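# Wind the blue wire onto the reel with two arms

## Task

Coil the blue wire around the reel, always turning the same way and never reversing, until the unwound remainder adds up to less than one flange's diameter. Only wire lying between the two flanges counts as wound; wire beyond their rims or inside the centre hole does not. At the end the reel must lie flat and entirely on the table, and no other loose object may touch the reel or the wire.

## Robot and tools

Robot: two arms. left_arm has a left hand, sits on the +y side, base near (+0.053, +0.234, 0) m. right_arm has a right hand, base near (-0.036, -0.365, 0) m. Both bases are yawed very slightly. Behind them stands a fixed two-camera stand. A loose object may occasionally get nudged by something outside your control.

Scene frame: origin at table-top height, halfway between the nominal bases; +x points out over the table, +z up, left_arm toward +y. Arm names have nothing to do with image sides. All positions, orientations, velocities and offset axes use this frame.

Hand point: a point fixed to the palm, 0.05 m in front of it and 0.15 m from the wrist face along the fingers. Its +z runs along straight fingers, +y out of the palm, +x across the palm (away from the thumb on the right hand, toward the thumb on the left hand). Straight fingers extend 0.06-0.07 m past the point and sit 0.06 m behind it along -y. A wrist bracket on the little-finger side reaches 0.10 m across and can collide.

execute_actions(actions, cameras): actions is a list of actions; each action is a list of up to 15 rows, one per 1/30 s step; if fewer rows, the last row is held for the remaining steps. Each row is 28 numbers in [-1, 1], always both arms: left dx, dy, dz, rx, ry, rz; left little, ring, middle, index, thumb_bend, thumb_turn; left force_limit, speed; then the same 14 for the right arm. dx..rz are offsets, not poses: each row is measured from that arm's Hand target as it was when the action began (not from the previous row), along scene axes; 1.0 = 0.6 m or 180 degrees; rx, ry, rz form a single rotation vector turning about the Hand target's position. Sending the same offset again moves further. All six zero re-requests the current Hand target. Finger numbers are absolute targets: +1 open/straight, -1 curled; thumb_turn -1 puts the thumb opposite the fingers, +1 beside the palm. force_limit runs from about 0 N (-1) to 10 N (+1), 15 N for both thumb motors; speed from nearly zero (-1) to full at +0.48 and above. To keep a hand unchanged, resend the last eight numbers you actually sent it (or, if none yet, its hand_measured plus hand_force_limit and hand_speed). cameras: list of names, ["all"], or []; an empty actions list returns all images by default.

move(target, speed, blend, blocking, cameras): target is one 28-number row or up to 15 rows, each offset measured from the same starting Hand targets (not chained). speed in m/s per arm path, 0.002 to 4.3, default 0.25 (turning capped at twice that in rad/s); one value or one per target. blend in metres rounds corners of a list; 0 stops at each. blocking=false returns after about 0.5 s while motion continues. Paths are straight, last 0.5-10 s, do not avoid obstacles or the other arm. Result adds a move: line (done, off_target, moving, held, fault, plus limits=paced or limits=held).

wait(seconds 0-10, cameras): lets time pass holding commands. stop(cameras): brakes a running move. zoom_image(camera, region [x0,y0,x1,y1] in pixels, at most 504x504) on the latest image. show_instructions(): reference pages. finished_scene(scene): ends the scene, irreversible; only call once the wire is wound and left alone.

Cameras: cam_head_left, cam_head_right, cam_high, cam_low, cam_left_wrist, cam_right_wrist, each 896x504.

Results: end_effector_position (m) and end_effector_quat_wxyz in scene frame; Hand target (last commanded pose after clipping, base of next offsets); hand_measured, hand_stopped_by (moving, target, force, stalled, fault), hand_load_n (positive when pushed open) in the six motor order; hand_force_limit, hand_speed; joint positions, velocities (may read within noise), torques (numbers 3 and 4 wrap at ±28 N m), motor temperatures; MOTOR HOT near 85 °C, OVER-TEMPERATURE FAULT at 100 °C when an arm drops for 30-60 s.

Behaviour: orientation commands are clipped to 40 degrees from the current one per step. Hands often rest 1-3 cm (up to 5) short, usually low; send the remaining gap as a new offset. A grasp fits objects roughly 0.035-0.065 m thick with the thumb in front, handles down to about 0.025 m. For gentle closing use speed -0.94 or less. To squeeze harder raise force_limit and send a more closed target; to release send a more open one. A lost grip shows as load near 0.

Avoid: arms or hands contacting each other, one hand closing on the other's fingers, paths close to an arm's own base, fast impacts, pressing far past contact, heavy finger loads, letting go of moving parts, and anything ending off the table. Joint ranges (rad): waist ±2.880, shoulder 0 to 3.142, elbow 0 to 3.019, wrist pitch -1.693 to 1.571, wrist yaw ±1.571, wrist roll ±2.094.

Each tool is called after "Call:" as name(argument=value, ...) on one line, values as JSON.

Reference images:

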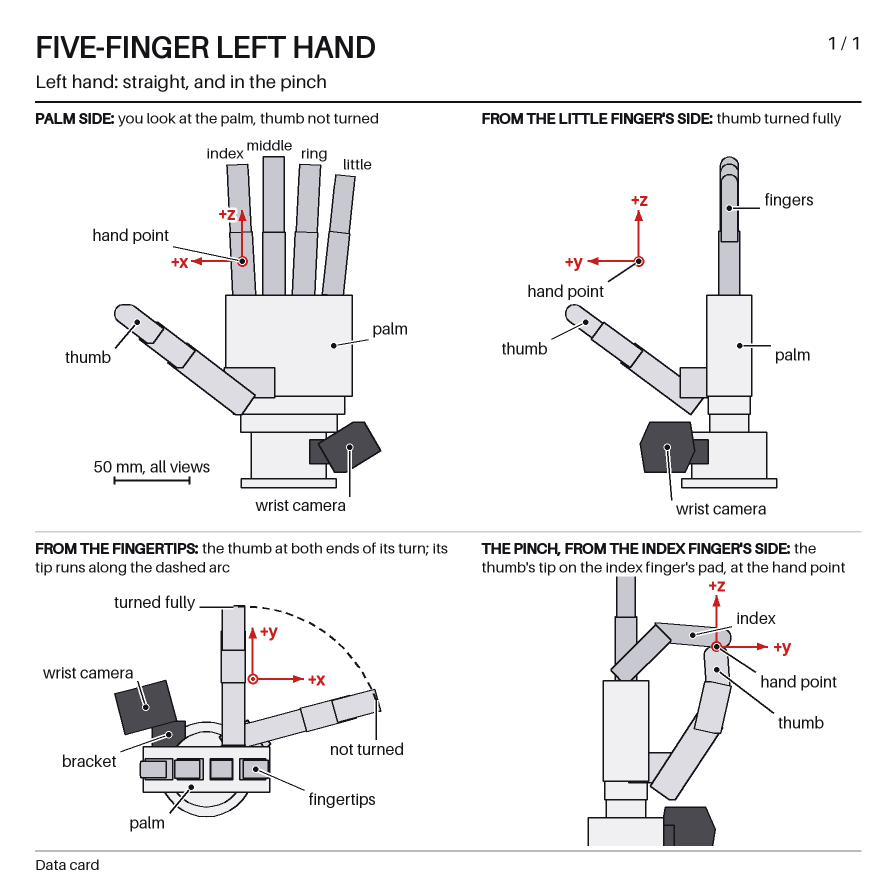

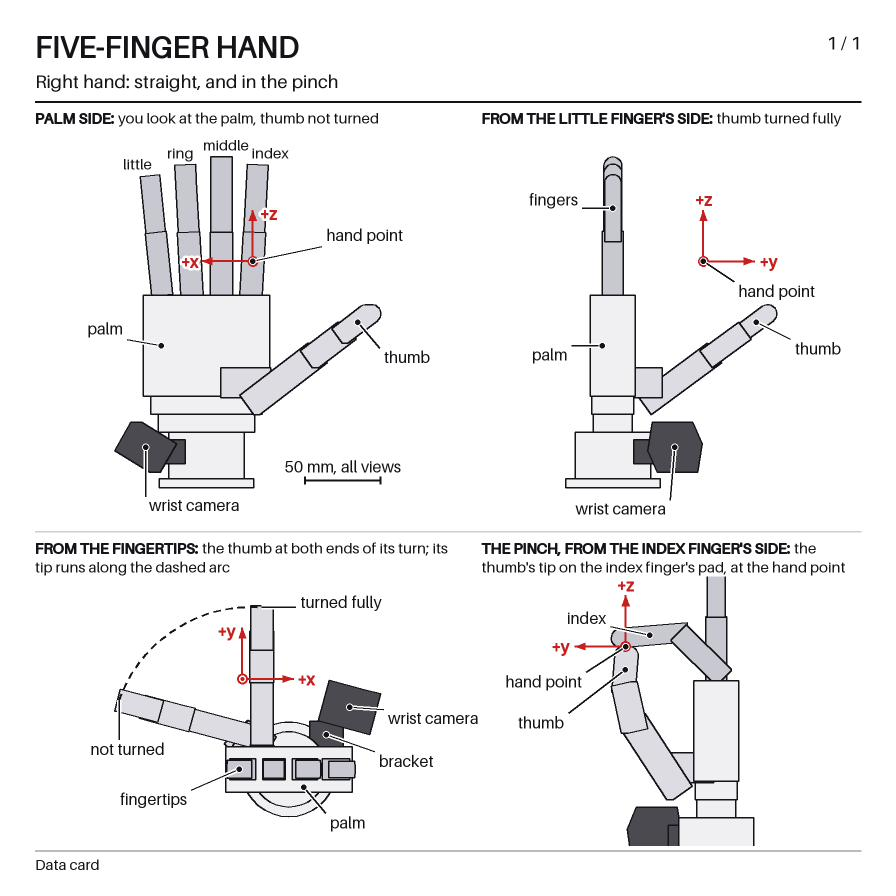

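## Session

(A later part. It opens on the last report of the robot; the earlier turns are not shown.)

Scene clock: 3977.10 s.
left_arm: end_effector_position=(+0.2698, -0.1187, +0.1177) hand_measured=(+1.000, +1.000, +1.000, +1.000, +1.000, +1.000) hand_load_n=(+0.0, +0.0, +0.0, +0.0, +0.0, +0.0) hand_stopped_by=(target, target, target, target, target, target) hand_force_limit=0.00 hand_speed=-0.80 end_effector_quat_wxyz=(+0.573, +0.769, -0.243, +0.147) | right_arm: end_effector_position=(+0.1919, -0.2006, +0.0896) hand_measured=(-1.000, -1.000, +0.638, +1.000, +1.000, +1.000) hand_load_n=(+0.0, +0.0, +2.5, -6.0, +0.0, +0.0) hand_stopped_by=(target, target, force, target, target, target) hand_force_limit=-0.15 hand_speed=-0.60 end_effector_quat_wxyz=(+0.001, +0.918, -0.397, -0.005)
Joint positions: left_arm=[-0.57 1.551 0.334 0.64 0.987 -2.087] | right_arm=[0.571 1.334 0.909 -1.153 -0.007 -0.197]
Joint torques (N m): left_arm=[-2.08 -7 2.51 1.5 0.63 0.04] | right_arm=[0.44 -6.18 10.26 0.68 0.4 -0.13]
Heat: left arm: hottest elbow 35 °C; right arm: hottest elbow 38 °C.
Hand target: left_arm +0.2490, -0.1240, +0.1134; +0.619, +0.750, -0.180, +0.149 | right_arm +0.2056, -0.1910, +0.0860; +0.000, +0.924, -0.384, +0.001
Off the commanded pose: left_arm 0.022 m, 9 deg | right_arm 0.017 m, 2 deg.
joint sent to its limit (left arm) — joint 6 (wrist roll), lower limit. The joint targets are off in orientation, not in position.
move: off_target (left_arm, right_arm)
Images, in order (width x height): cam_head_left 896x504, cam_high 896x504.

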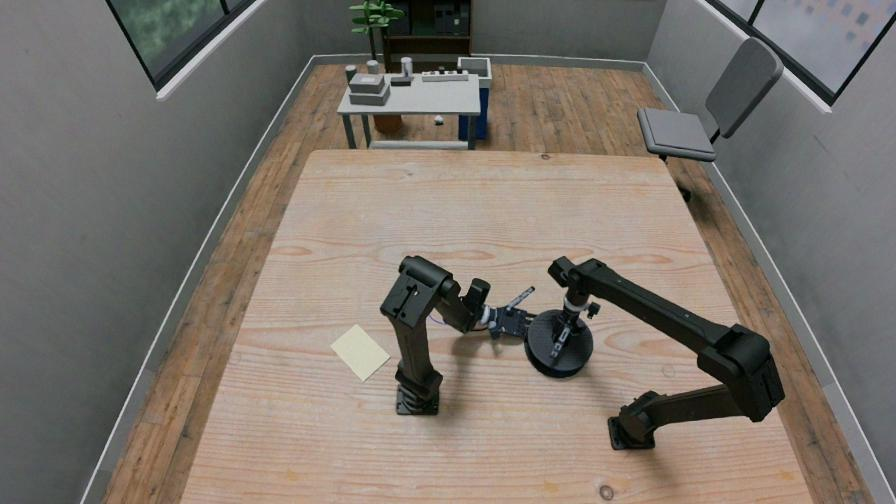

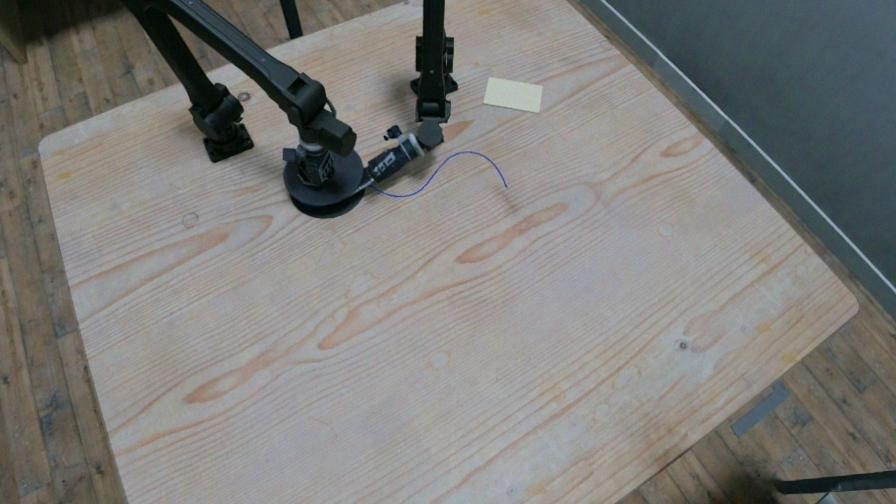

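Call:
move(target=[[0,0.1,0,0,0,0,1,1,1,1,1,1,0,-0.8,0,0,0,0,0,0,-1,-1,0.1,1,1,1,-0.15,-0.6],[0.0883,0.1025,0.0667,0,0,0,1,1,1,1,1,1,0,-0.8,0,0,0,0,0,0,-1,-1,1,1,1,1,-0.2,0.4],[0.1682,0.0558,0.083,0,0,0,1,1,1,1,1,1,0,-0.8,0,0,0.1917,0,0,0,-1,-1,1,1,1,1,-0.2,0.4],[0.1682,0.0558,0.083,0,0,0,1,1,1,1,1,1,0,-0.8,-0.047,0.045,0.1917,0,0,-0.264,-1,-1,1,1,1,1,-0.2,0.4],[0.1682,0.0558,0.083,0,0,0,1,1,1,1,1,1,0,-0.8,0.004,0.1033,0.1917,0,0,-0.5278,-1,-1,1,1,1,1,-0.2,0.4]], speed=[0.15,0.15,0.2,0.7,0.7], blend=[0.006,0,0.005,0.03,0], cameras=["cam_head_left", "cam_low"])

Call:
zoom_image(camera="cam_head_left", region=[440, 240, 620, 390])

Call:
zoom_image(camera="cam_low", region=[380, 200, 740, 360])

Scene clock: 4011.93 s.
left_arm: end_effector_position=(+0.3434, -0.0812, +0.1607) hand_measured=(+1.000, +1.000, +1.000, +1.000, +1.000, +1.000) hand_load_n=(+0.0, +0.0, +0.0, +0.0, +0.0, +0.0) hand_stopped_by=(target, target, target, target, target, target) hand_force_limit=0.00 hand_speed=-0.80 end_effector_quat_wxyz=(+0.605, +0.759, -0.194, +0.143) | right_arm: end_effector_position=(+0.2161, -0.1284, +0.2043) hand_measured=(-1.000, -1.000, +1.000, +1.000, +1.000, +1.000) hand_load_n=(+0.0, +0.0, +0.0, +0.0, +0.0, +0.0) hand_stopped_by=(target, target, target, target, target, target) hand_force_limit=-0.20 hand_speed=0.40 end_effector_quat_wxyz=(+0.006, -0.339, +0.941, +0.002)
Joint positions: left_arm=[-0.366 1.505 0.454 0.44 1.165 -2.087] | right_arm=[0.585 1.158 1.073 -1.472 -0.001 1.451]
Joint torques (N m): left_arm=[-0.44 -6.36 7.43 0.65 0.33 0.04] | right_arm=[0.44 -8.59 7.83 -0.43 0.11 0.12]
Heat: left arm: hottest elbow 34 °C; right arm: hottest elbow 38 °C.
Hand target: left_arm +0.3499, -0.0905, +0.1631; +0.619, +0.750, -0.180, +0.149 | right_arm +0.2080, -0.1290, +0.2010; -0.001, -0.341, +0.940, -0.001
Off the commanded pose: left_arm 0.012 m, 3 deg | right_arm 0.009 m, 1 deg.
joint sent to its limit (left arm) — joint 6 (wrist roll), lower limit. The joint targets are off in orientation, not in position.
move: off_target (left_arm); target 2's new numbers were sent with right_arm's hand 0.016 m and 1 deg from that target
Images, in order (width x height): cam_head_left 896x504, cam_low 896x504.

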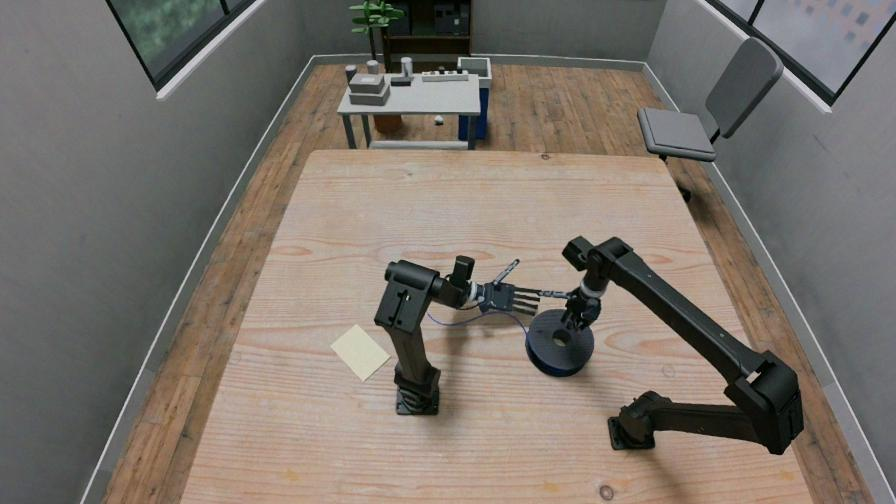

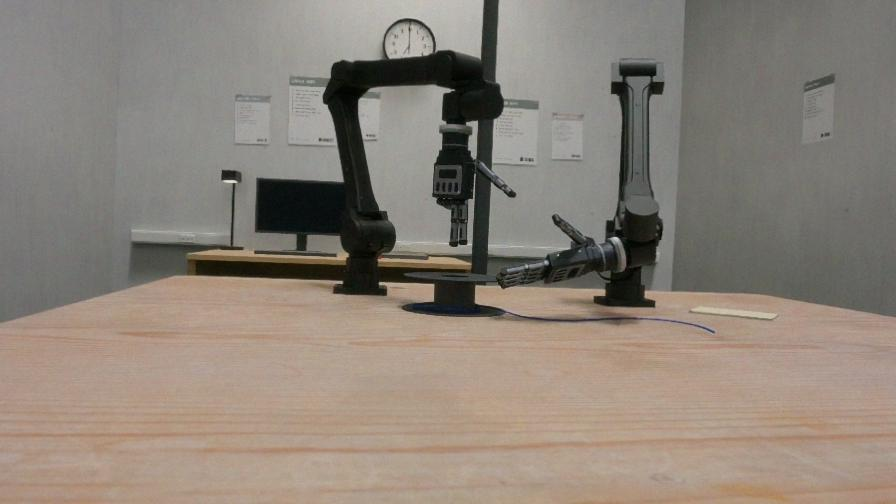

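Scaled by 2.800 from the camera's 896x504 image, which has a finer 1280x720 frame.

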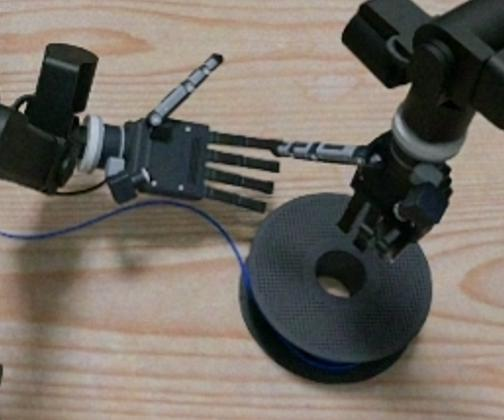

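Scaled by 1.400 from the camera's 896x504 image, which has a finer 1280x720 frame.

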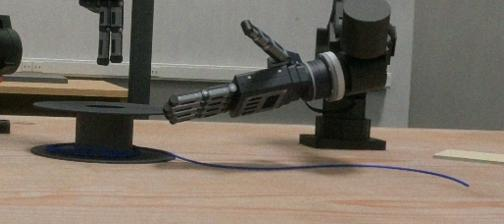

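Call:
move(target=[[0,0,0,0,0,0,1,1,1,1,1,1,0,-0.8,0.001,0.001,-0.05,0,0,0,-1,-1,1,1,1,1,-0.2,0.4],[0,0,0,0,0,0,1,1,1,1,1,1,0,-0.8,0.001,0.001,-0.1917,0,0,0,-1,-1,1,1,1,1,-0.2,0.4],[0,0,0,0,0,0,1,1,1,1,1,1,0,-0.8,0.001,0.001,-0.1917,0,0,0,-1,-1,0.1,1,1,1,-0.15,-0.6]], speed=[0.2,0.12,0.1])

Call:
move(target=[[0.0267,-0.0458,-0.0832,0,0,0,1,1,1,1,1,1,0,-0.8,0.0142,0.0017,0,0,0,0,-1,-1,0.1,1,1,1,-0.15,-0.6],[-0.0083,-0.1542,-0.0832,0,0,0,1,1,1,1,1,1,0,-0.8,0.0142,0.0017,0,0,0,0,-1,-1,0.1,1,1,1,-0.15,-0.6],[-0.065,-0.16,-0.0832,0,0,0,1,1,1,1,1,1,0,-0.8,0.0158,0.0017,0,0,0,0,-1,-1,0.1,1,1,1,-0.15,-0.6],[-0.0683,-0.1092,-0.0832,0,0,0,1,1,1,1,1,1,0,-0.8,-0.0048,-0.0278,0,0,0,0.1667,-1,-1,0.1,1,1,1,-0.15,-0.6],[-0.0983,-0.0708,-0.0832,0,0,0,1,1,1,1,1,1,0,-0.8,-0.0122,-0.0628,0,0,0,0.3222,-1,-1,0.1,1,1,1,-0.15,-0.6],[-0.1375,-0.0542,-0.0832,0,0,0,1,1,1,1,1,1,0,-0.8,-0.0077,-0.0905,0,0,0,0.4444,-1,-1,0.1,1,1,1,-0.15,-0.6],[-0.1683,-0.0558,-0.0832,0,0,0,1,1,1,1,1,1,0,-0.8,0.0025,-0.1075,0,0,0,0.5278,-1,-1,0.1,1,1,1,-0.15,-0.6]], speed=[0.15,0.15,0.1,0.18,0.18,0.18,0.18], blend=[0.01,0.01,0,0.003,0.003,0.003,0], cameras=["cam_high", "cam_low"])

Call:
zoom_image(camera="cam_high", region=[250, 110, 520, 260])

Call:
zoom_image(camera="cam_low", region=[380, 200, 740, 360])

Scene clock: 4050.50 s.
left_arm: end_effector_position=(+0.3434, -0.0812, +0.1607) hand_measured=(+1.000, +1.000, +1.000, +1.000, +1.000, +1.000) hand_load_n=(+0.0, +0.0, +0.0, +0.0, +0.0, +0.0) hand_stopped_by=(target, target, target, target, target, target) hand_force_limit=0.00 hand_speed=-0.80 end_effector_quat_wxyz=(+0.605, +0.759, -0.194, +0.143) | right_arm: end_effector_position=(+0.2146, -0.1306, +0.0929) hand_measured=(-1.000, -1.000, +0.638, +1.000, +1.000, +1.000) hand_load_n=(+0.0, +0.0, +6.5, -2.5, +0.0, +0.0) hand_stopped_by=(target, target, force, target, target, target) hand_force_limit=-0.15 hand_speed=-0.60 end_effector_quat_wxyz=(+0.007, -0.338, +0.941, -0.001)
Joint positions: left_arm=[-0.366 1.505 0.454 0.44 1.165 -2.087] | right_arm=[0.586 1.228 0.827 -1.157 0.006 1.454]
Joint torques (N m): left_arm=[-0.26 -6.42 7.49 0.66 0.32 0.04] | right_arm=[0.5 -7.41 7.27 0.2 -0.16 0.12]
Heat: left arm: hottest elbow 35 °C; right arm: hottest elbow 37 °C.
Hand target: left_arm +0.3499, -0.0905, +0.1631; +0.619, +0.750, -0.180, +0.149 | right_arm +0.2086, -0.1284, +0.0859; -0.001, -0.341, +0.940, -0.001
Off the commanded pose: left_arm 0.012 m, 3 deg | right_arm 0.009 m, 1 deg.
joint sent to its limit (left arm) — joint 6 (wrist roll), lower limit. The joint targets are off in orientation, not in position.
move: off_target (left_arm)

Scene clock: 4057.60 s.
left_arm: end_effector_position=(+0.2693, -0.1193, +0.1174) hand_measured=(+1.000, +1.000, +1.000, +1.000, +1.000, +1.000) hand_load_n=(-1.0, +0.5, +0.0, +0.0, -0.5, +0.0) hand_stopped_by=(target, target, target, target, target, target) hand_force_limit=0.00 hand_speed=-0.80 end_effector_quat_wxyz=(+0.573, +0.769, -0.244, +0.146) | right_arm: end_effector_position=(+0.1962, -0.2019, +0.0875) hand_measured=(-1.000, -1.000, +0.638, +1.000, +1.000, +1.000) hand_load_n=(+0.0, +0.0, +1.0, -3.5, +0.0, +0.0) hand_stopped_by=(target, target, force, target, target, target) hand_force_limit=-0.15 hand_speed=-0.60 end_effector_quat_wxyz=(+0.001, +0.917, -0.399, -0.006)
Joint positions: left_arm=[-0.572 1.552 0.335 0.64 0.987 -2.087] | right_arm=[0.56 1.345 0.913 -1.147 -0.008 -0.205]
Joint torques (N m): left_arm=[-1.9 -6.89 2.55 1.48 0.62 0.03] | right_arm=[0.62 -6.77 10.41 0.49 0.44 -0.13]
Heat: left arm: hottest elbow 35 °C; right arm: hottest elbow 38 °C.
Hand target: left_arm +0.2490, -0.1240, +0.1134; +0.619, +0.750, -0.180, +0.149 | right_arm +0.2100, -0.1929, +0.0860; -0.001, +0.924, -0.383, +0.001
Off the commanded pose: left_arm 0.021 m, 9 deg | right_arm 0.017 m, 2 deg.
joint sent to its limit (left arm) — joint 6 (wrist roll), lower limit. The joint targets are off in orientation, not in position.
move: off_target (left_arm, right_arm)
Images, in order (width x height): cam_high 896x504, cam_low 896x504.

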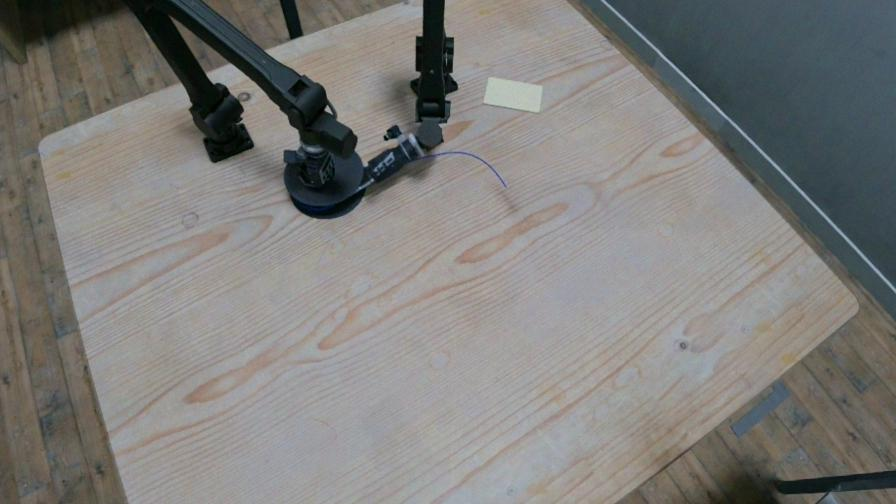

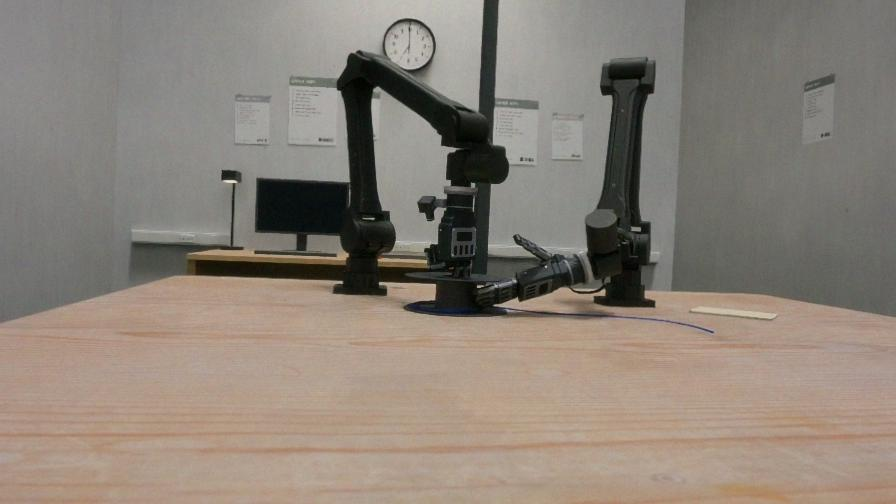

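Scaled by 1.867 from the camera's 896x504 image, which has a finer 1280x720 frame.

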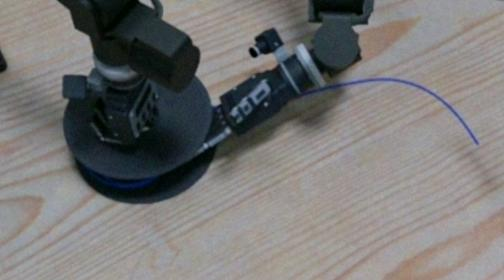

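Scaled by 1.400 from the camera's 896x504 image, which has a finer 1280x720 frame.

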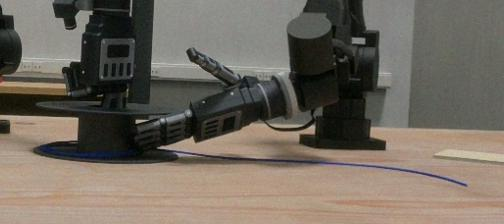

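Call:
move(target=[[0,0.1,0,0,0,0,1,1,1,1,1,1,0,-0.8,0,0,0,0,0,0,-1,-1,0.1,1,1,1,-0.15,-0.6],[0.0883,0.1025,0.0667,0,0,0,1,1,1,1,1,1,0,-0.8,0,0,0,0,0,0,-1,-1,1,1,1,1,-0.2,0.4],[0.1682,0.0558,0.083,0,0,0,1,1,1,1,1,1,0,-0.8,0,0,0.1917,0,0,0,-1,-1,1,1,1,1,-0.2,0.4],[0.1682,0.0558,0.083,0,0,0,1,1,1,1,1,1,0,-0.8,-0.0463,0.0465,0.1917,0,0,-0.264,-1,-1,1,1,1,1,-0.2,0.4],[0.1682,0.0558,0.083,0,0,0,1,1,1,1,1,1,0,-0.8,0.0042,0.1048,0.1917,0,0,-0.5278,-1,-1,1,1,1,1,-0.2,0.4]], speed=[0.15,0.15,0.2,0.7,0.7], blend=[0.006,0,0.005,0.03,0], cameras=["cam_head_left", "cam_low", "cam_high"])

Call:
zoom_image(camera="cam_head_left", region=[440, 240, 620, 390])

Call:
zoom_image(camera="cam_low", region=[380, 200, 740, 360])

Call:
zoom_image(camera="cam_high", region=[250, 110, 430, 260])

Scene clock: 4079.17 s.
left_arm: end_effector_position=(+0.3434, -0.0813, +0.1608) hand_measured=(+1.000, +1.000, +1.000, +1.000, +1.000, +1.000) hand_load_n=(+0.0, +0.0, +0.0, +0.0, +0.0, +0.0) hand_stopped_by=(target, target, target, target, target, target) hand_force_limit=0.00 hand_speed=-0.80 end_effector_quat_wxyz=(+0.605, +0.758, -0.195, +0.144) | right_arm: end_effector_position=(+0.2208, -0.1294, +0.2044) hand_measured=(-1.000, -1.000, +1.000, +1.000, +1.000, +1.000) hand_load_n=(+0.0, +0.0, +0.0, +0.0, +0.0, +0.0) hand_stopped_by=(target, target, target, target, target, target) hand_force_limit=-0.20 hand_speed=0.40 end_effector_quat_wxyz=(+0.007, -0.339, +0.941, +0.002)
Joint positions: left_arm=[-0.366 1.505 0.455 0.441 1.165 -2.087] | right_arm=[0.575 1.167 1.08 -1.469 -0.001 1.44]
Joint torques (N m): left_arm=[-0.38 -6.59 7.39 0.62 0.34 0.04] | right_arm=[0.56 -8.82 7.82 -0.44 0.12 0.11]
Heat: left arm: hottest elbow 35 °C; right arm: hottest elbow 39 °C.
Hand target: left_arm +0.3498, -0.0905, +0.1631; +0.619, +0.750, -0.180, +0.149 | right_arm +0.2127, -0.1299, +0.2010; +0.000, -0.341, +0.940, -0.001
Off the commanded pose: left_arm 0.011 m, 3 deg | right_arm 0.009 m, 1 deg.
joint sent to its limit (left arm) — joint 6 (wrist roll), lower limit. The joint targets are off in orientation, not in position.
move: off_target (left_arm); target 2's new numbers were sent with right_arm's hand 0.016 m and 1 deg from that target
Images, in order (width x height): cam_head_left 896x504, cam_high 896x504, cam_low 896x504.

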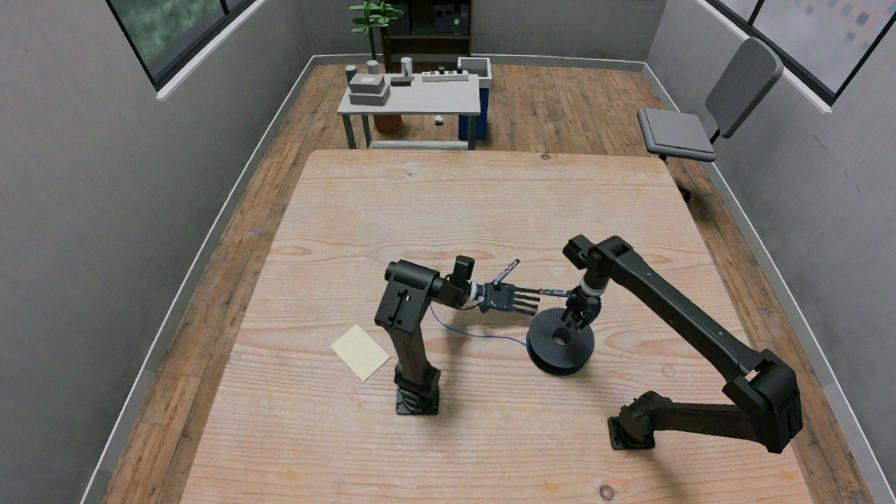

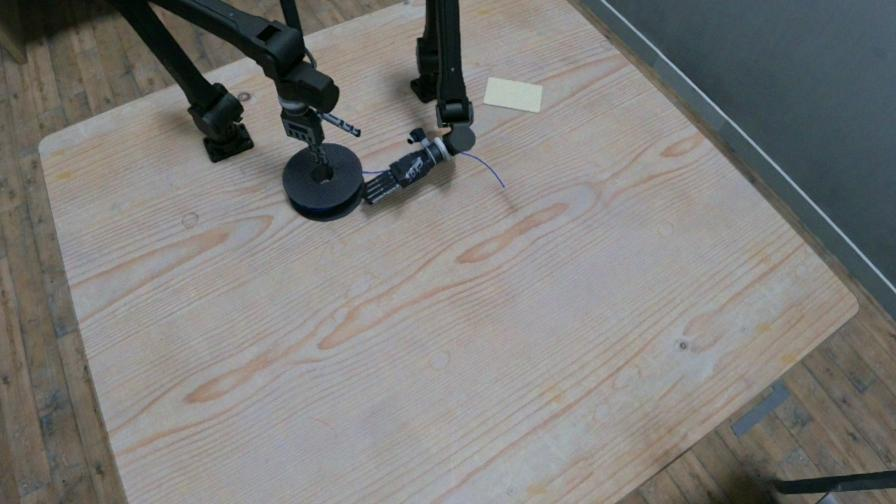

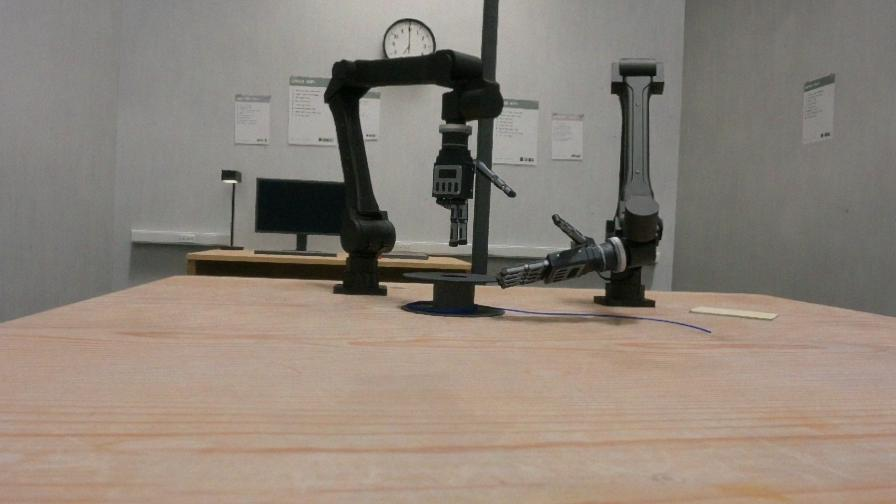

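Scaled by 2.800 from the camera's 896x504 image, which has a finer 1280x720 frame.

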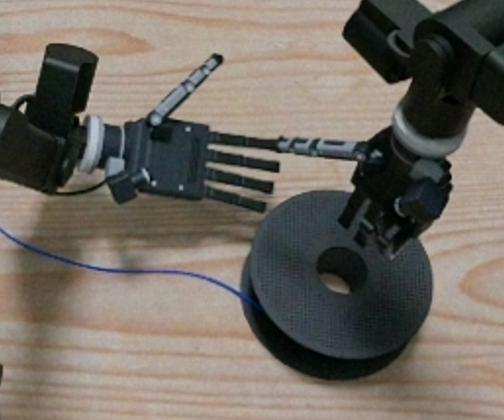

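Scaled by 1.400 from the camera's 896x504 image, which has a finer 1280x720 frame.

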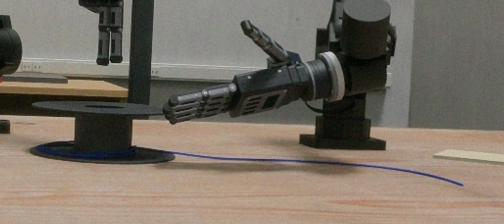

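Scaled by 2.800 from the camera's 896x504 image, which has a finer 1280x720 frame.

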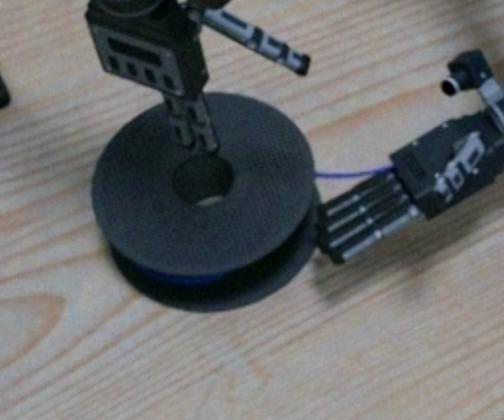

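Call:
move(target=[[0,0,0,0,0,0,1,1,1,1,1,1,0,-0.8,0.0007,0.0012,-0.05,0,0,0,-1,-1,1,1,1,1,-0.2,0.4],[0,0,0,0,0,0,1,1,1,1,1,1,0,-0.8,0.0007,0.0012,-0.1917,0,0,0,-1,-1,1,1,1,1,-0.2,0.4],[0,0,0,0,0,0,1,1,1,1,1,1,0,-0.8,0.0007,0.0012,-0.1917,0,0,0,-1,-1,0.1,1,1,1,-0.15,-0.6]], speed=[0.2,0.12,0.1])

Call:
move(target=[[0.0267,-0.0458,-0.0832,0,0,0,1,1,1,1,1,1,0,-0.8,0.0083,0,0,0,0,0,-1,-1,0.1,1,1,1,-0.15,-0.6],[-0.0083,-0.1542,-0.0832,0,0,0,1,1,1,1,1,1,0,-0.8,0.0083,0,0,0,0,0,-1,-1,0.1,1,1,1,-0.15,-0.6],[-0.065,-0.16,-0.0832,0,0,0,1,1,1,1,1,1,0,-0.8,0.0095,0,0,0,0,0,-1,-1,0.1,1,1,1,-0.15,-0.6],[-0.0683,-0.1092,-0.0832,0,0,0,1,1,1,1,1,1,0,-0.8,-0.0107,-0.0295,0,0,0,0.1667,-1,-1,0.1,1,1,1,-0.15,-0.6],[-0.0983,-0.0708,-0.0832,0,0,0,1,1,1,1,1,1,0,-0.8,-0.018,-0.0645,0,0,0,0.3222,-1,-1,0.1,1,1,1,-0.15,-0.6],[-0.1375,-0.0542,-0.0832,0,0,0,1,1,1,1,1,1,0,-0.8,-0.0135,-0.0922,0,0,0,0.4444,-1,-1,0.1,1,1,1,-0.15,-0.6],[-0.1683,-0.0558,-0.0832,0,0,0,1,1,1,1,1,1,0,-0.8,-0.0033,-0.1092,0,0,0,0.5278,-1,-1,0.1,1,1,1,-0.15,-0.6]], speed=[0.15,0.15,0.1,0.18,0.18,0.18,0.18], blend=[0.01,0.01,0,0.003,0.003,0.003,0], cameras=["cam_high", "cam_low"])

Call:
zoom_image(camera="cam_high", region=[250, 110, 520, 260])

Call:
zoom_image(camera="cam_low", region=[380, 200, 740, 360])

Scene clock: 4122.90 s.
left_arm: end_effector_position=(+0.3434, -0.0813, +0.1608) hand_measured=(+1.000, +1.000, +1.000, +1.000, +1.000, +1.000) hand_load_n=(+0.0, +0.0, +0.0, +0.0, +0.0, +0.0) hand_stopped_by=(target, target, target, target, target, target) hand_force_limit=0.00 hand_speed=-0.80 end_effector_quat_wxyz=(+0.605, +0.758, -0.195, +0.144) | right_arm: end_effector_position=(+0.2191, -0.1316, +0.0930) hand_measured=(-1.000, -1.000, +0.638, +1.000, +1.000, +1.000) hand_load_n=(+0.0, +0.5, +8.5, -3.0, +0.0, +0.0) hand_stopped_by=(target, target, force, target, target, target) hand_force_limit=-0.15 hand_speed=-0.60 end_effector_quat_wxyz=(+0.008, -0.338, +0.941, -0.002)
Joint positions: left_arm=[-0.366 1.505 0.455 0.441 1.165 -2.087] | right_arm=[0.576 1.236 0.835 -1.155 0.006 1.443]
Joint torques (N m): left_arm=[-0.5 -6.3 7.39 0.64 0.35 0.03] | right_arm=[0.56 -7.59 7.19 0.21 -0.18 0.11]
Heat: left arm: hottest elbow 35 °C; right arm: hottest elbow 38 °C.
Hand target: left_arm +0.3498, -0.0905, +0.1631; +0.619, +0.750, -0.180, +0.149 | right_arm +0.2130, -0.1292, +0.0860; +0.000, -0.341, +0.940, -0.001
Off the commanded pose: left_arm 0.011 m, 3 deg | right_arm 0.010 m, 1 deg.
joint sent to its limit (left arm) — joint 6 (wrist roll), lower limit. The joint targets are off in orientation, not in position.
move: off_target (left_arm)

Scene clock: 4129.97 s.
left_arm: end_effector_position=(+0.2690, -0.1188, +0.1166) hand_measured=(+1.000, +1.000, +1.000, +1.000, +1.000, +1.000) hand_load_n=(-6.0, +0.0, +0.0, +0.0, +0.0, +0.0) hand_stopped_by=(target, target, target, target, target, target) hand_force_limit=0.00 hand_speed=-0.80 end_effector_quat_wxyz=(+0.573, +0.769, -0.243, +0.145) | right_arm: end_effector_position=(+0.1983, -0.2024, +0.0892) hand_measured=(-1.000, -1.000, +0.638, +1.000, +1.000, +1.000) hand_load_n=(+0.0, +0.0, +2.0, -5.5, +0.0, +0.0) hand_stopped_by=(target, target, force, target, target, target) hand_force_limit=-0.15 hand_speed=-0.60 end_effector_quat_wxyz=(-0.001, +0.914, -0.406, -0.003)
Joint positions: left_arm=[-0.571 1.554 0.334 0.639 0.988 -2.087] | right_arm=[0.554 1.342 0.917 -1.148 -0.006 -0.195]
Joint torques (N m): left_arm=[-1.96 -7.24 2.56 1.57 0.58 0.02] | right_arm=[0.44 -6.65 10.15 0.54 0.34 -0.28]
Heat: left arm: hottest elbow 35 °C; right arm: hottest elbow 38 °C.
Hand target: left_arm +0.2489, -0.1240, +0.1132; +0.619, +0.750, -0.180, +0.149 | right_arm +0.2110, -0.1947, +0.0860; -0.001, +0.924, -0.384, +0.001
Off the commanded pose: left_arm 0.021 m, 9 deg | right_arm 0.015 m, 3 deg.
joint sent to its limit (left arm) — joint 6 (wrist roll), lower limit. The joint targets are off in orientation, not in position.
move: off_target (left_arm, right_arm)
Images, in order (width x height): cam_high 896x504, cam_low 896x504.

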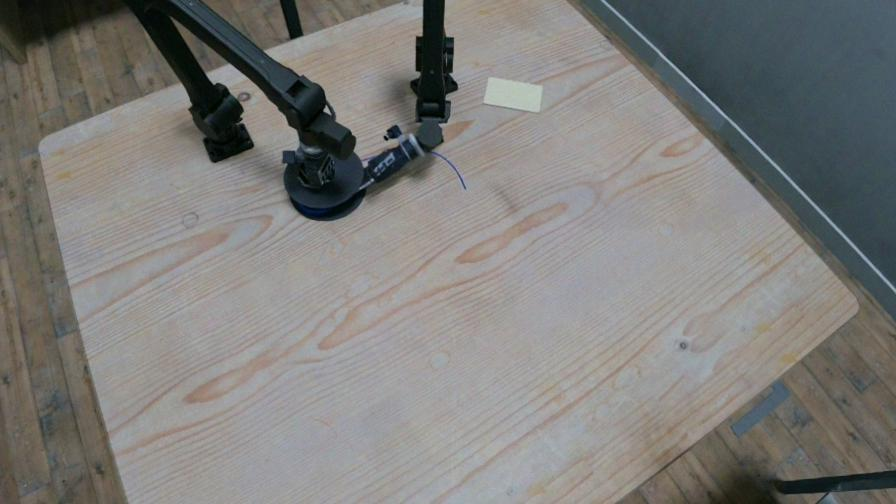

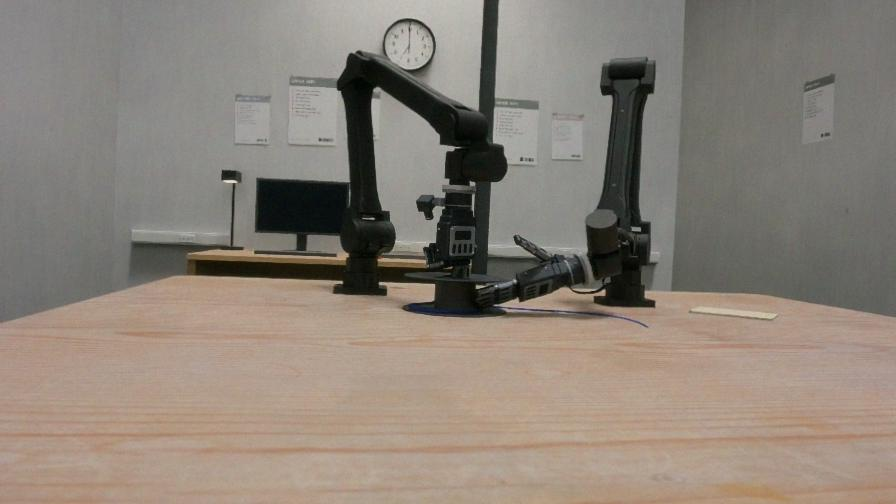

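Scaled by 1.867 from the camera's 896x504 image, which has a finer 1280x720 frame.

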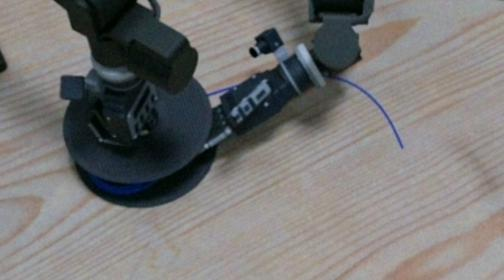

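Scaled by 1.400 from the camera's 896x504 image, which has a finer 1280x720 frame.

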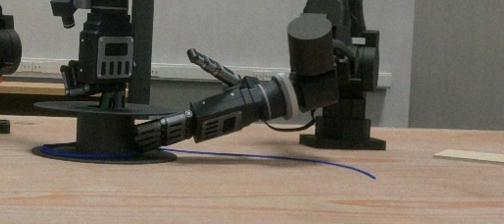

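Call:
move(target=[[0,0.1,0,0,0,0,1,1,1,1,1,1,0,-0.8,0,0,0,0,0,0,-1,-1,0.1,1,1,1,-0.15,-0.6],[0.0883,0.1025,0.0667,0,0,0,1,1,1,1,1,1,0,-0.8,0,0,0,0,0,0,-1,-1,1,1,1,1,-0.2,0.4],[0.1682,0.0558,0.083,0,0,0,1,1,1,1,1,1,0,-0.8,0,0,0.1917,0,0,0,-1,-1,1,1,1,1,-0.2,0.4],[0.1682,0.0558,0.083,0,0,0,1,1,1,1,1,1,0,-0.8,-0.0452,0.0493,0.1917,0,0,-0.264,-1,-1,1,1,1,1,-0.2,0.4],[0.1682,0.0558,0.083,0,0,0,1,1,1,1,1,1,0,-0.8,0.0053,0.1073,0.1917,0,0,-0.5278,-1,-1,1,1,1,1,-0.2,0.4]], speed=[0.15,0.15,0.2,0.7,0.7], blend=[0.006,0,0.005,0.03,0], cameras=["cam_head_left", "cam_low", "cam_high"])

Call:
zoom_image(camera="cam_head_left", region=[440, 240, 620, 390])

Call:
zoom_image(camera="cam_low", region=[380, 200, 740, 360])

Call:
zoom_image(camera="cam_high", region=[250, 110, 480, 260])

Scene clock: 4154.00 s.
left_arm: end_effector_position=(+0.3431, -0.0815, +0.1606) hand_measured=(+1.000, +1.000, +1.000, +1.000, +1.000, +1.000) hand_load_n=(+0.0, +0.0, +0.0, +0.0, +0.0, +0.0) hand_stopped_by=(target, target, target, target, target, target) hand_force_limit=0.00 hand_speed=-0.80 end_effector_quat_wxyz=(+0.605, +0.758, -0.195, +0.143) | right_arm: end_effector_position=(+0.2223, -0.1298, +0.2045) hand_measured=(-1.000, -1.000, +1.000, +1.000, +1.000, +1.000) hand_load_n=(+0.0, +0.0, +0.0, +0.0, +0.0, +0.0) hand_stopped_by=(target, target, target, target, target, target) hand_force_limit=-0.20 hand_speed=0.40 end_effector_quat_wxyz=(+0.007, -0.339, +0.941, +0.002)
Joint positions: left_arm=[-0.367 1.506 0.454 0.442 1.165 -2.087] | right_arm=[0.571 1.169 1.082 -1.469 0 1.436]
Joint torques (N m): left_arm=[-0.15 -6.36 7.46 0.59 0.33 0.04] | right_arm=[0.5 -8.64 7.82 -0.47 0.12 0.11]
Heat: left arm: hottest elbow 35 °C; right arm: hottest elbow 39 °C.
Hand target: left_arm +0.3499, -0.0905, +0.1630; +0.619, +0.750, -0.180, +0.149 | right_arm +0.2142, -0.1303, +0.2011; +0.000, -0.341, +0.940, -0.001
Off the commanded pose: left_arm 0.012 m, 3 deg | right_arm 0.009 m, 1 deg.
joint sent to its limit (left arm) — joint 6 (wrist roll), lower limit. The joint targets are off in orientation, not in position.
move: off_target (left_arm); target 2's new numbers were sent with right_arm's hand 0.015 m and 1 deg from that target
Images, in order (width x height): cam_head_left 896x504, cam_high 896x504, cam_low 896x504.

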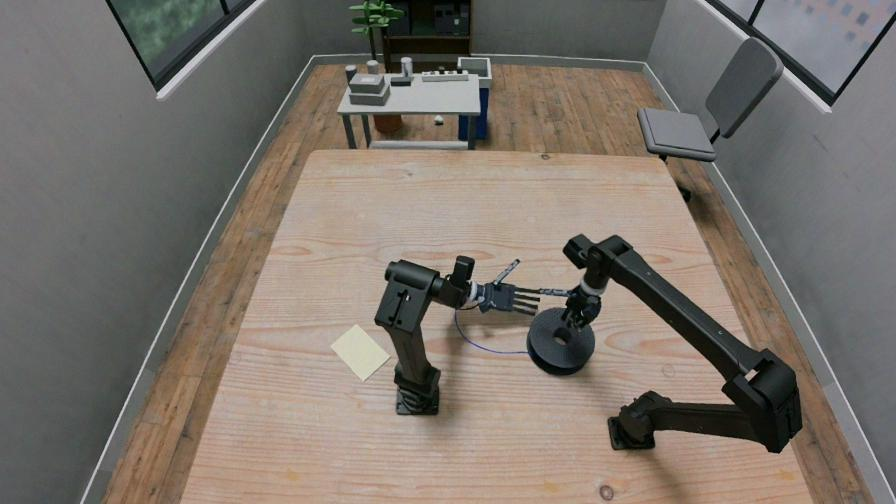

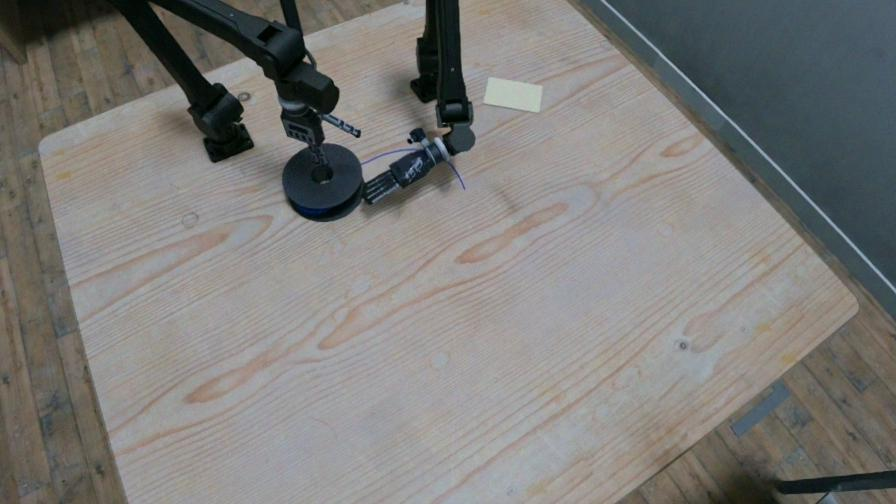

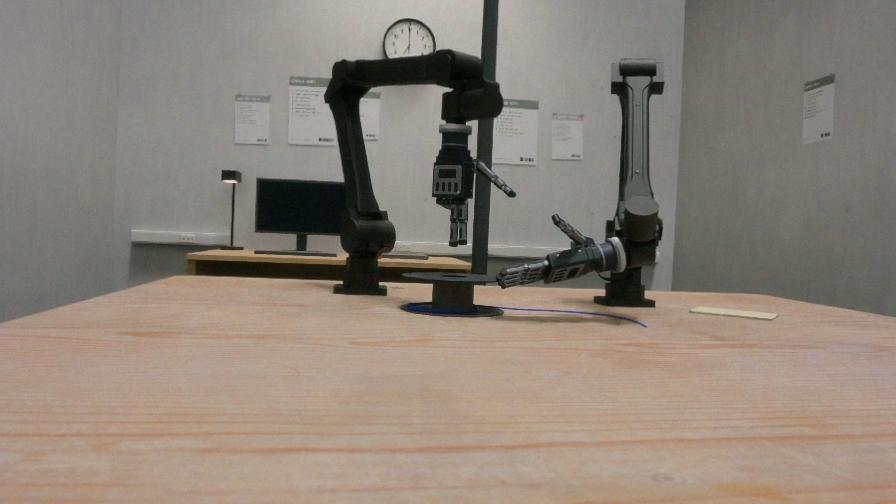

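Scaled by 2.800 from the camera's 896x504 image, which has a finer 1280x720 frame.

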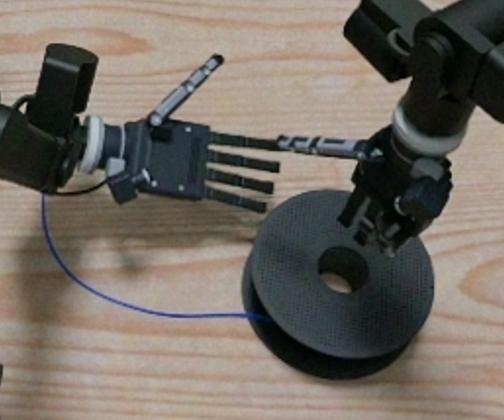

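Scaled by 1.400 from the camera's 896x504 image, which has a finer 1280x720 frame.

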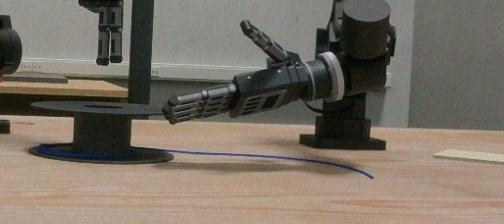

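Scaled by 2.191 from the camera's 896x504 image, which has a finer 1280x720 frame.

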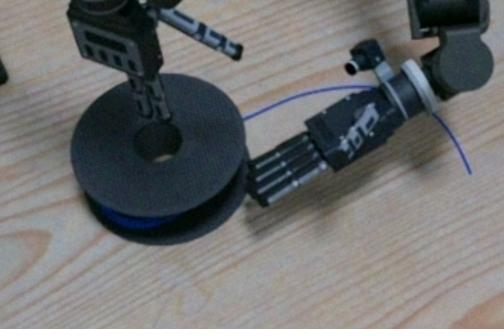

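Call:
move(target=[[0,0,0,0,0,0,1,1,1,1,1,1,0,-0.8,-0.001,0.0003,-0.05,0,0,0,-1,-1,1,1,1,1,-0.2,0.4],[0,0,0,0,0,0,1,1,1,1,1,1,0,-0.8,-0.001,0.0003,-0.1917,0,0,0,-1,-1,1,1,1,1,-0.2,0.4],[0,0,0,0,0,0,1,1,1,1,1,1,0,-0.8,-0.001,0.0003,-0.1917,0,0,0,-1,-1,0.1,1,1,1,-0.15,-0.6]], speed=[0.2,0.12,0.1])

Call:
move(target=[[0.0267,-0.0458,-0.0832,0,0,0,1,1,1,1,1,1,0,-0.8,0.005,0,0,0,0,0,-1,-1,0.1,1,1,1,-0.15,-0.6],[-0.0083,-0.1542,-0.0832,0,0,0,1,1,1,1,1,1,0,-0.8,0.005,0,0,0,0,0,-1,-1,0.1,1,1,1,-0.15,-0.6],[-0.065,-0.16,-0.0832,0,0,0,1,1,1,1,1,1,0,-0.8,0.006,0,0,0,0,0,-1,-1,0.1,1,1,1,-0.15,-0.6],[-0.0683,-0.1092,-0.0832,0,0,0,1,1,1,1,1,1,0,-0.8,-0.014,-0.0295,0,0,0,0.1667,-1,-1,0.1,1,1,1,-0.15,-0.6],[-0.0983,-0.0708,-0.0832,0,0,0,1,1,1,1,1,1,0,-0.8,-0.0213,-0.0645,0,0,0,0.3222,-1,-1,0.1,1,1,1,-0.15,-0.6],[-0.1375,-0.0542,-0.0832,0,0,0,1,1,1,1,1,1,0,-0.8,-0.0168,-0.0922,0,0,0,0.4444,-1,-1,0.1,1,1,1,-0.15,-0.6],[-0.1683,-0.0558,-0.0832,0,0,0,1,1,1,1,1,1,0,-0.8,-0.0067,-0.1092,0,0,0,0.5278,-1,-1,0.1,1,1,1,-0.15,-0.6]], speed=[0.15,0.15,0.1,0.18,0.18,0.18,0.18], blend=[0.01,0.01,0,0.003,0.003,0.003,0], cameras=["cam_high", "cam_low"])

Call:
zoom_image(camera="cam_high", region=[250, 110, 480, 260])

Call:
zoom_image(camera="cam_low", region=[380, 200, 740, 360])

Scene clock: 4185.03 s.
left_arm: end_effector_position=(+0.3431, -0.0815, +0.1606) hand_measured=(+1.000, +1.000, +1.000, +1.000, +1.000, +1.000) hand_load_n=(+0.0, +0.0, +0.0, +0.0, +0.0, +0.0) hand_stopped_by=(target, target, target, target, target, target) hand_force_limit=0.00 hand_speed=-0.80 end_effector_quat_wxyz=(+0.605, +0.758, -0.195, +0.143) | right_arm: end_effector_position=(+0.2196, -0.1325, +0.0930) hand_measured=(-1.000, -1.000, +0.638, +1.000, +1.000, +1.000) hand_load_n=(+0.0, +0.5, +8.5, -4.0, +0.0, +0.0) hand_stopped_by=(target, target, force, target, target, target) hand_force_limit=-0.15 hand_speed=-0.60 end_effector_quat_wxyz=(+0.007, -0.338, +0.941, -0.002)
Joint positions: left_arm=[-0.367 1.506 0.454 0.442 1.165 -2.087] | right_arm=[0.573 1.236 0.835 -1.156 0.006 1.44]
Joint torques (N m): left_arm=[-0.44 -6.42 7.43 0.59 0.33 0.04] | right_arm=[0.56 -7.36 7.28 0.2 -0.16 0.09]
Heat: left arm: hottest elbow 35 °C; right arm: hottest elbow 38 °C.
Hand target: left_arm +0.3499, -0.0905, +0.1630; +0.619, +0.750, -0.180, +0.149 | right_arm +0.2136, -0.1302, +0.0860; -0.001, -0.341, +0.940, -0.001
Off the commanded pose: left_arm 0.012 m, 3 deg | right_arm 0.009 m, 1 deg.
joint sent to its limit (left arm) — joint 6 (wrist roll), lower limit. The joint targets are off in orientation, not in position.
move: off_target (left_arm)

Scene clock: 4192.07 s.
left_arm: end_effector_position=(+0.2672, -0.1195, +0.1166) hand_measured=(+1.000, +1.000, +1.000, +1.000, +1.000, +1.000) hand_load_n=(-6.0, +0.0, +0.0, +0.0, +0.0, +0.0) hand_stopped_by=(target, target, target, target, target, target) hand_force_limit=0.00 hand_speed=-0.80 end_effector_quat_wxyz=(+0.574, +0.769, -0.245, +0.143) | right_arm: end_effector_position=(+0.1975, -0.2032, +0.0878) hand_measured=(-1.000, -1.000, +0.638, +1.000, +1.000, +1.000) hand_load_n=(+0.0, +0.0, +1.5, -3.5, +0.0, +0.0) hand_stopped_by=(target, target, force, target, target, target) hand_force_limit=-0.15 hand_speed=-0.60 end_effector_quat_wxyz=(-0.001, +0.914, -0.407, -0.004)
Joint positions: left_arm=[-0.575 1.554 0.334 0.639 0.991 -2.087] | right_arm=[0.552 1.341 0.911 -1.144 -0.007 -0.195]
Joint torques (N m): left_arm=[-1.61 -7.06 2.62 1.59 0.49 0.03] | right_arm=[0.73 -6.83 10.25 0.32 0.41 -0.31]
Heat: left arm: hottest elbow 35 °C; right arm: hottest elbow 38 °C.
Hand target: left_arm +0.2488, -0.1241, +0.1131; +0.619, +0.750, -0.180, +0.149 | right_arm +0.2097, -0.1957, +0.0860; -0.001, +0.924, -0.384, +0.002
Off the commanded pose: left_arm 0.019 m, 9 deg | right_arm 0.014 m, 3 deg.
joint sent to its limit (left arm) — joint 6 (wrist roll), lower limit. The joint targets are off in orientation, not in position.
move: off_target (left_arm, right_arm)
Images, in order (width x height): cam_high 896x504, cam_low 896x504.

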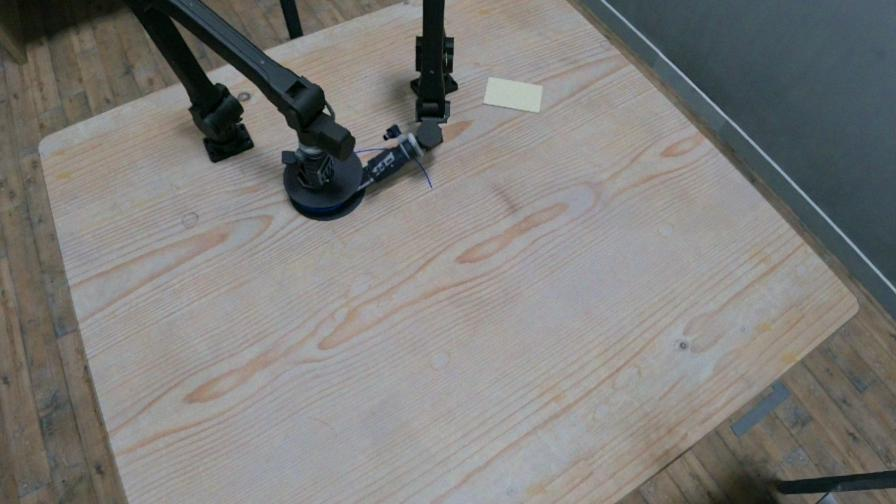

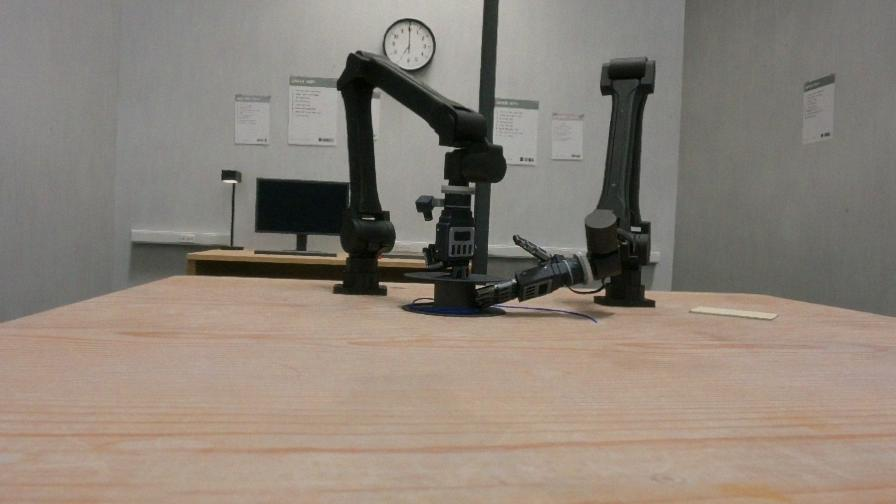

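Scaled by 2.191 from the camera's 896x504 image, which has a finer 1280x720 frame.

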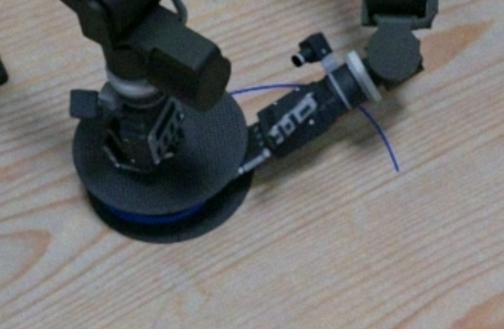

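Scaled by 1.400 from the camera's 896x504 image, which has a finer 1280x720 frame.

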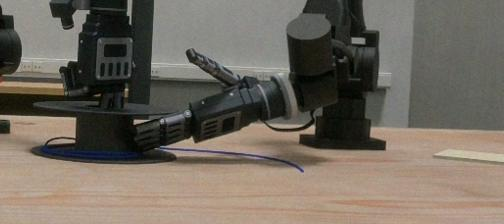

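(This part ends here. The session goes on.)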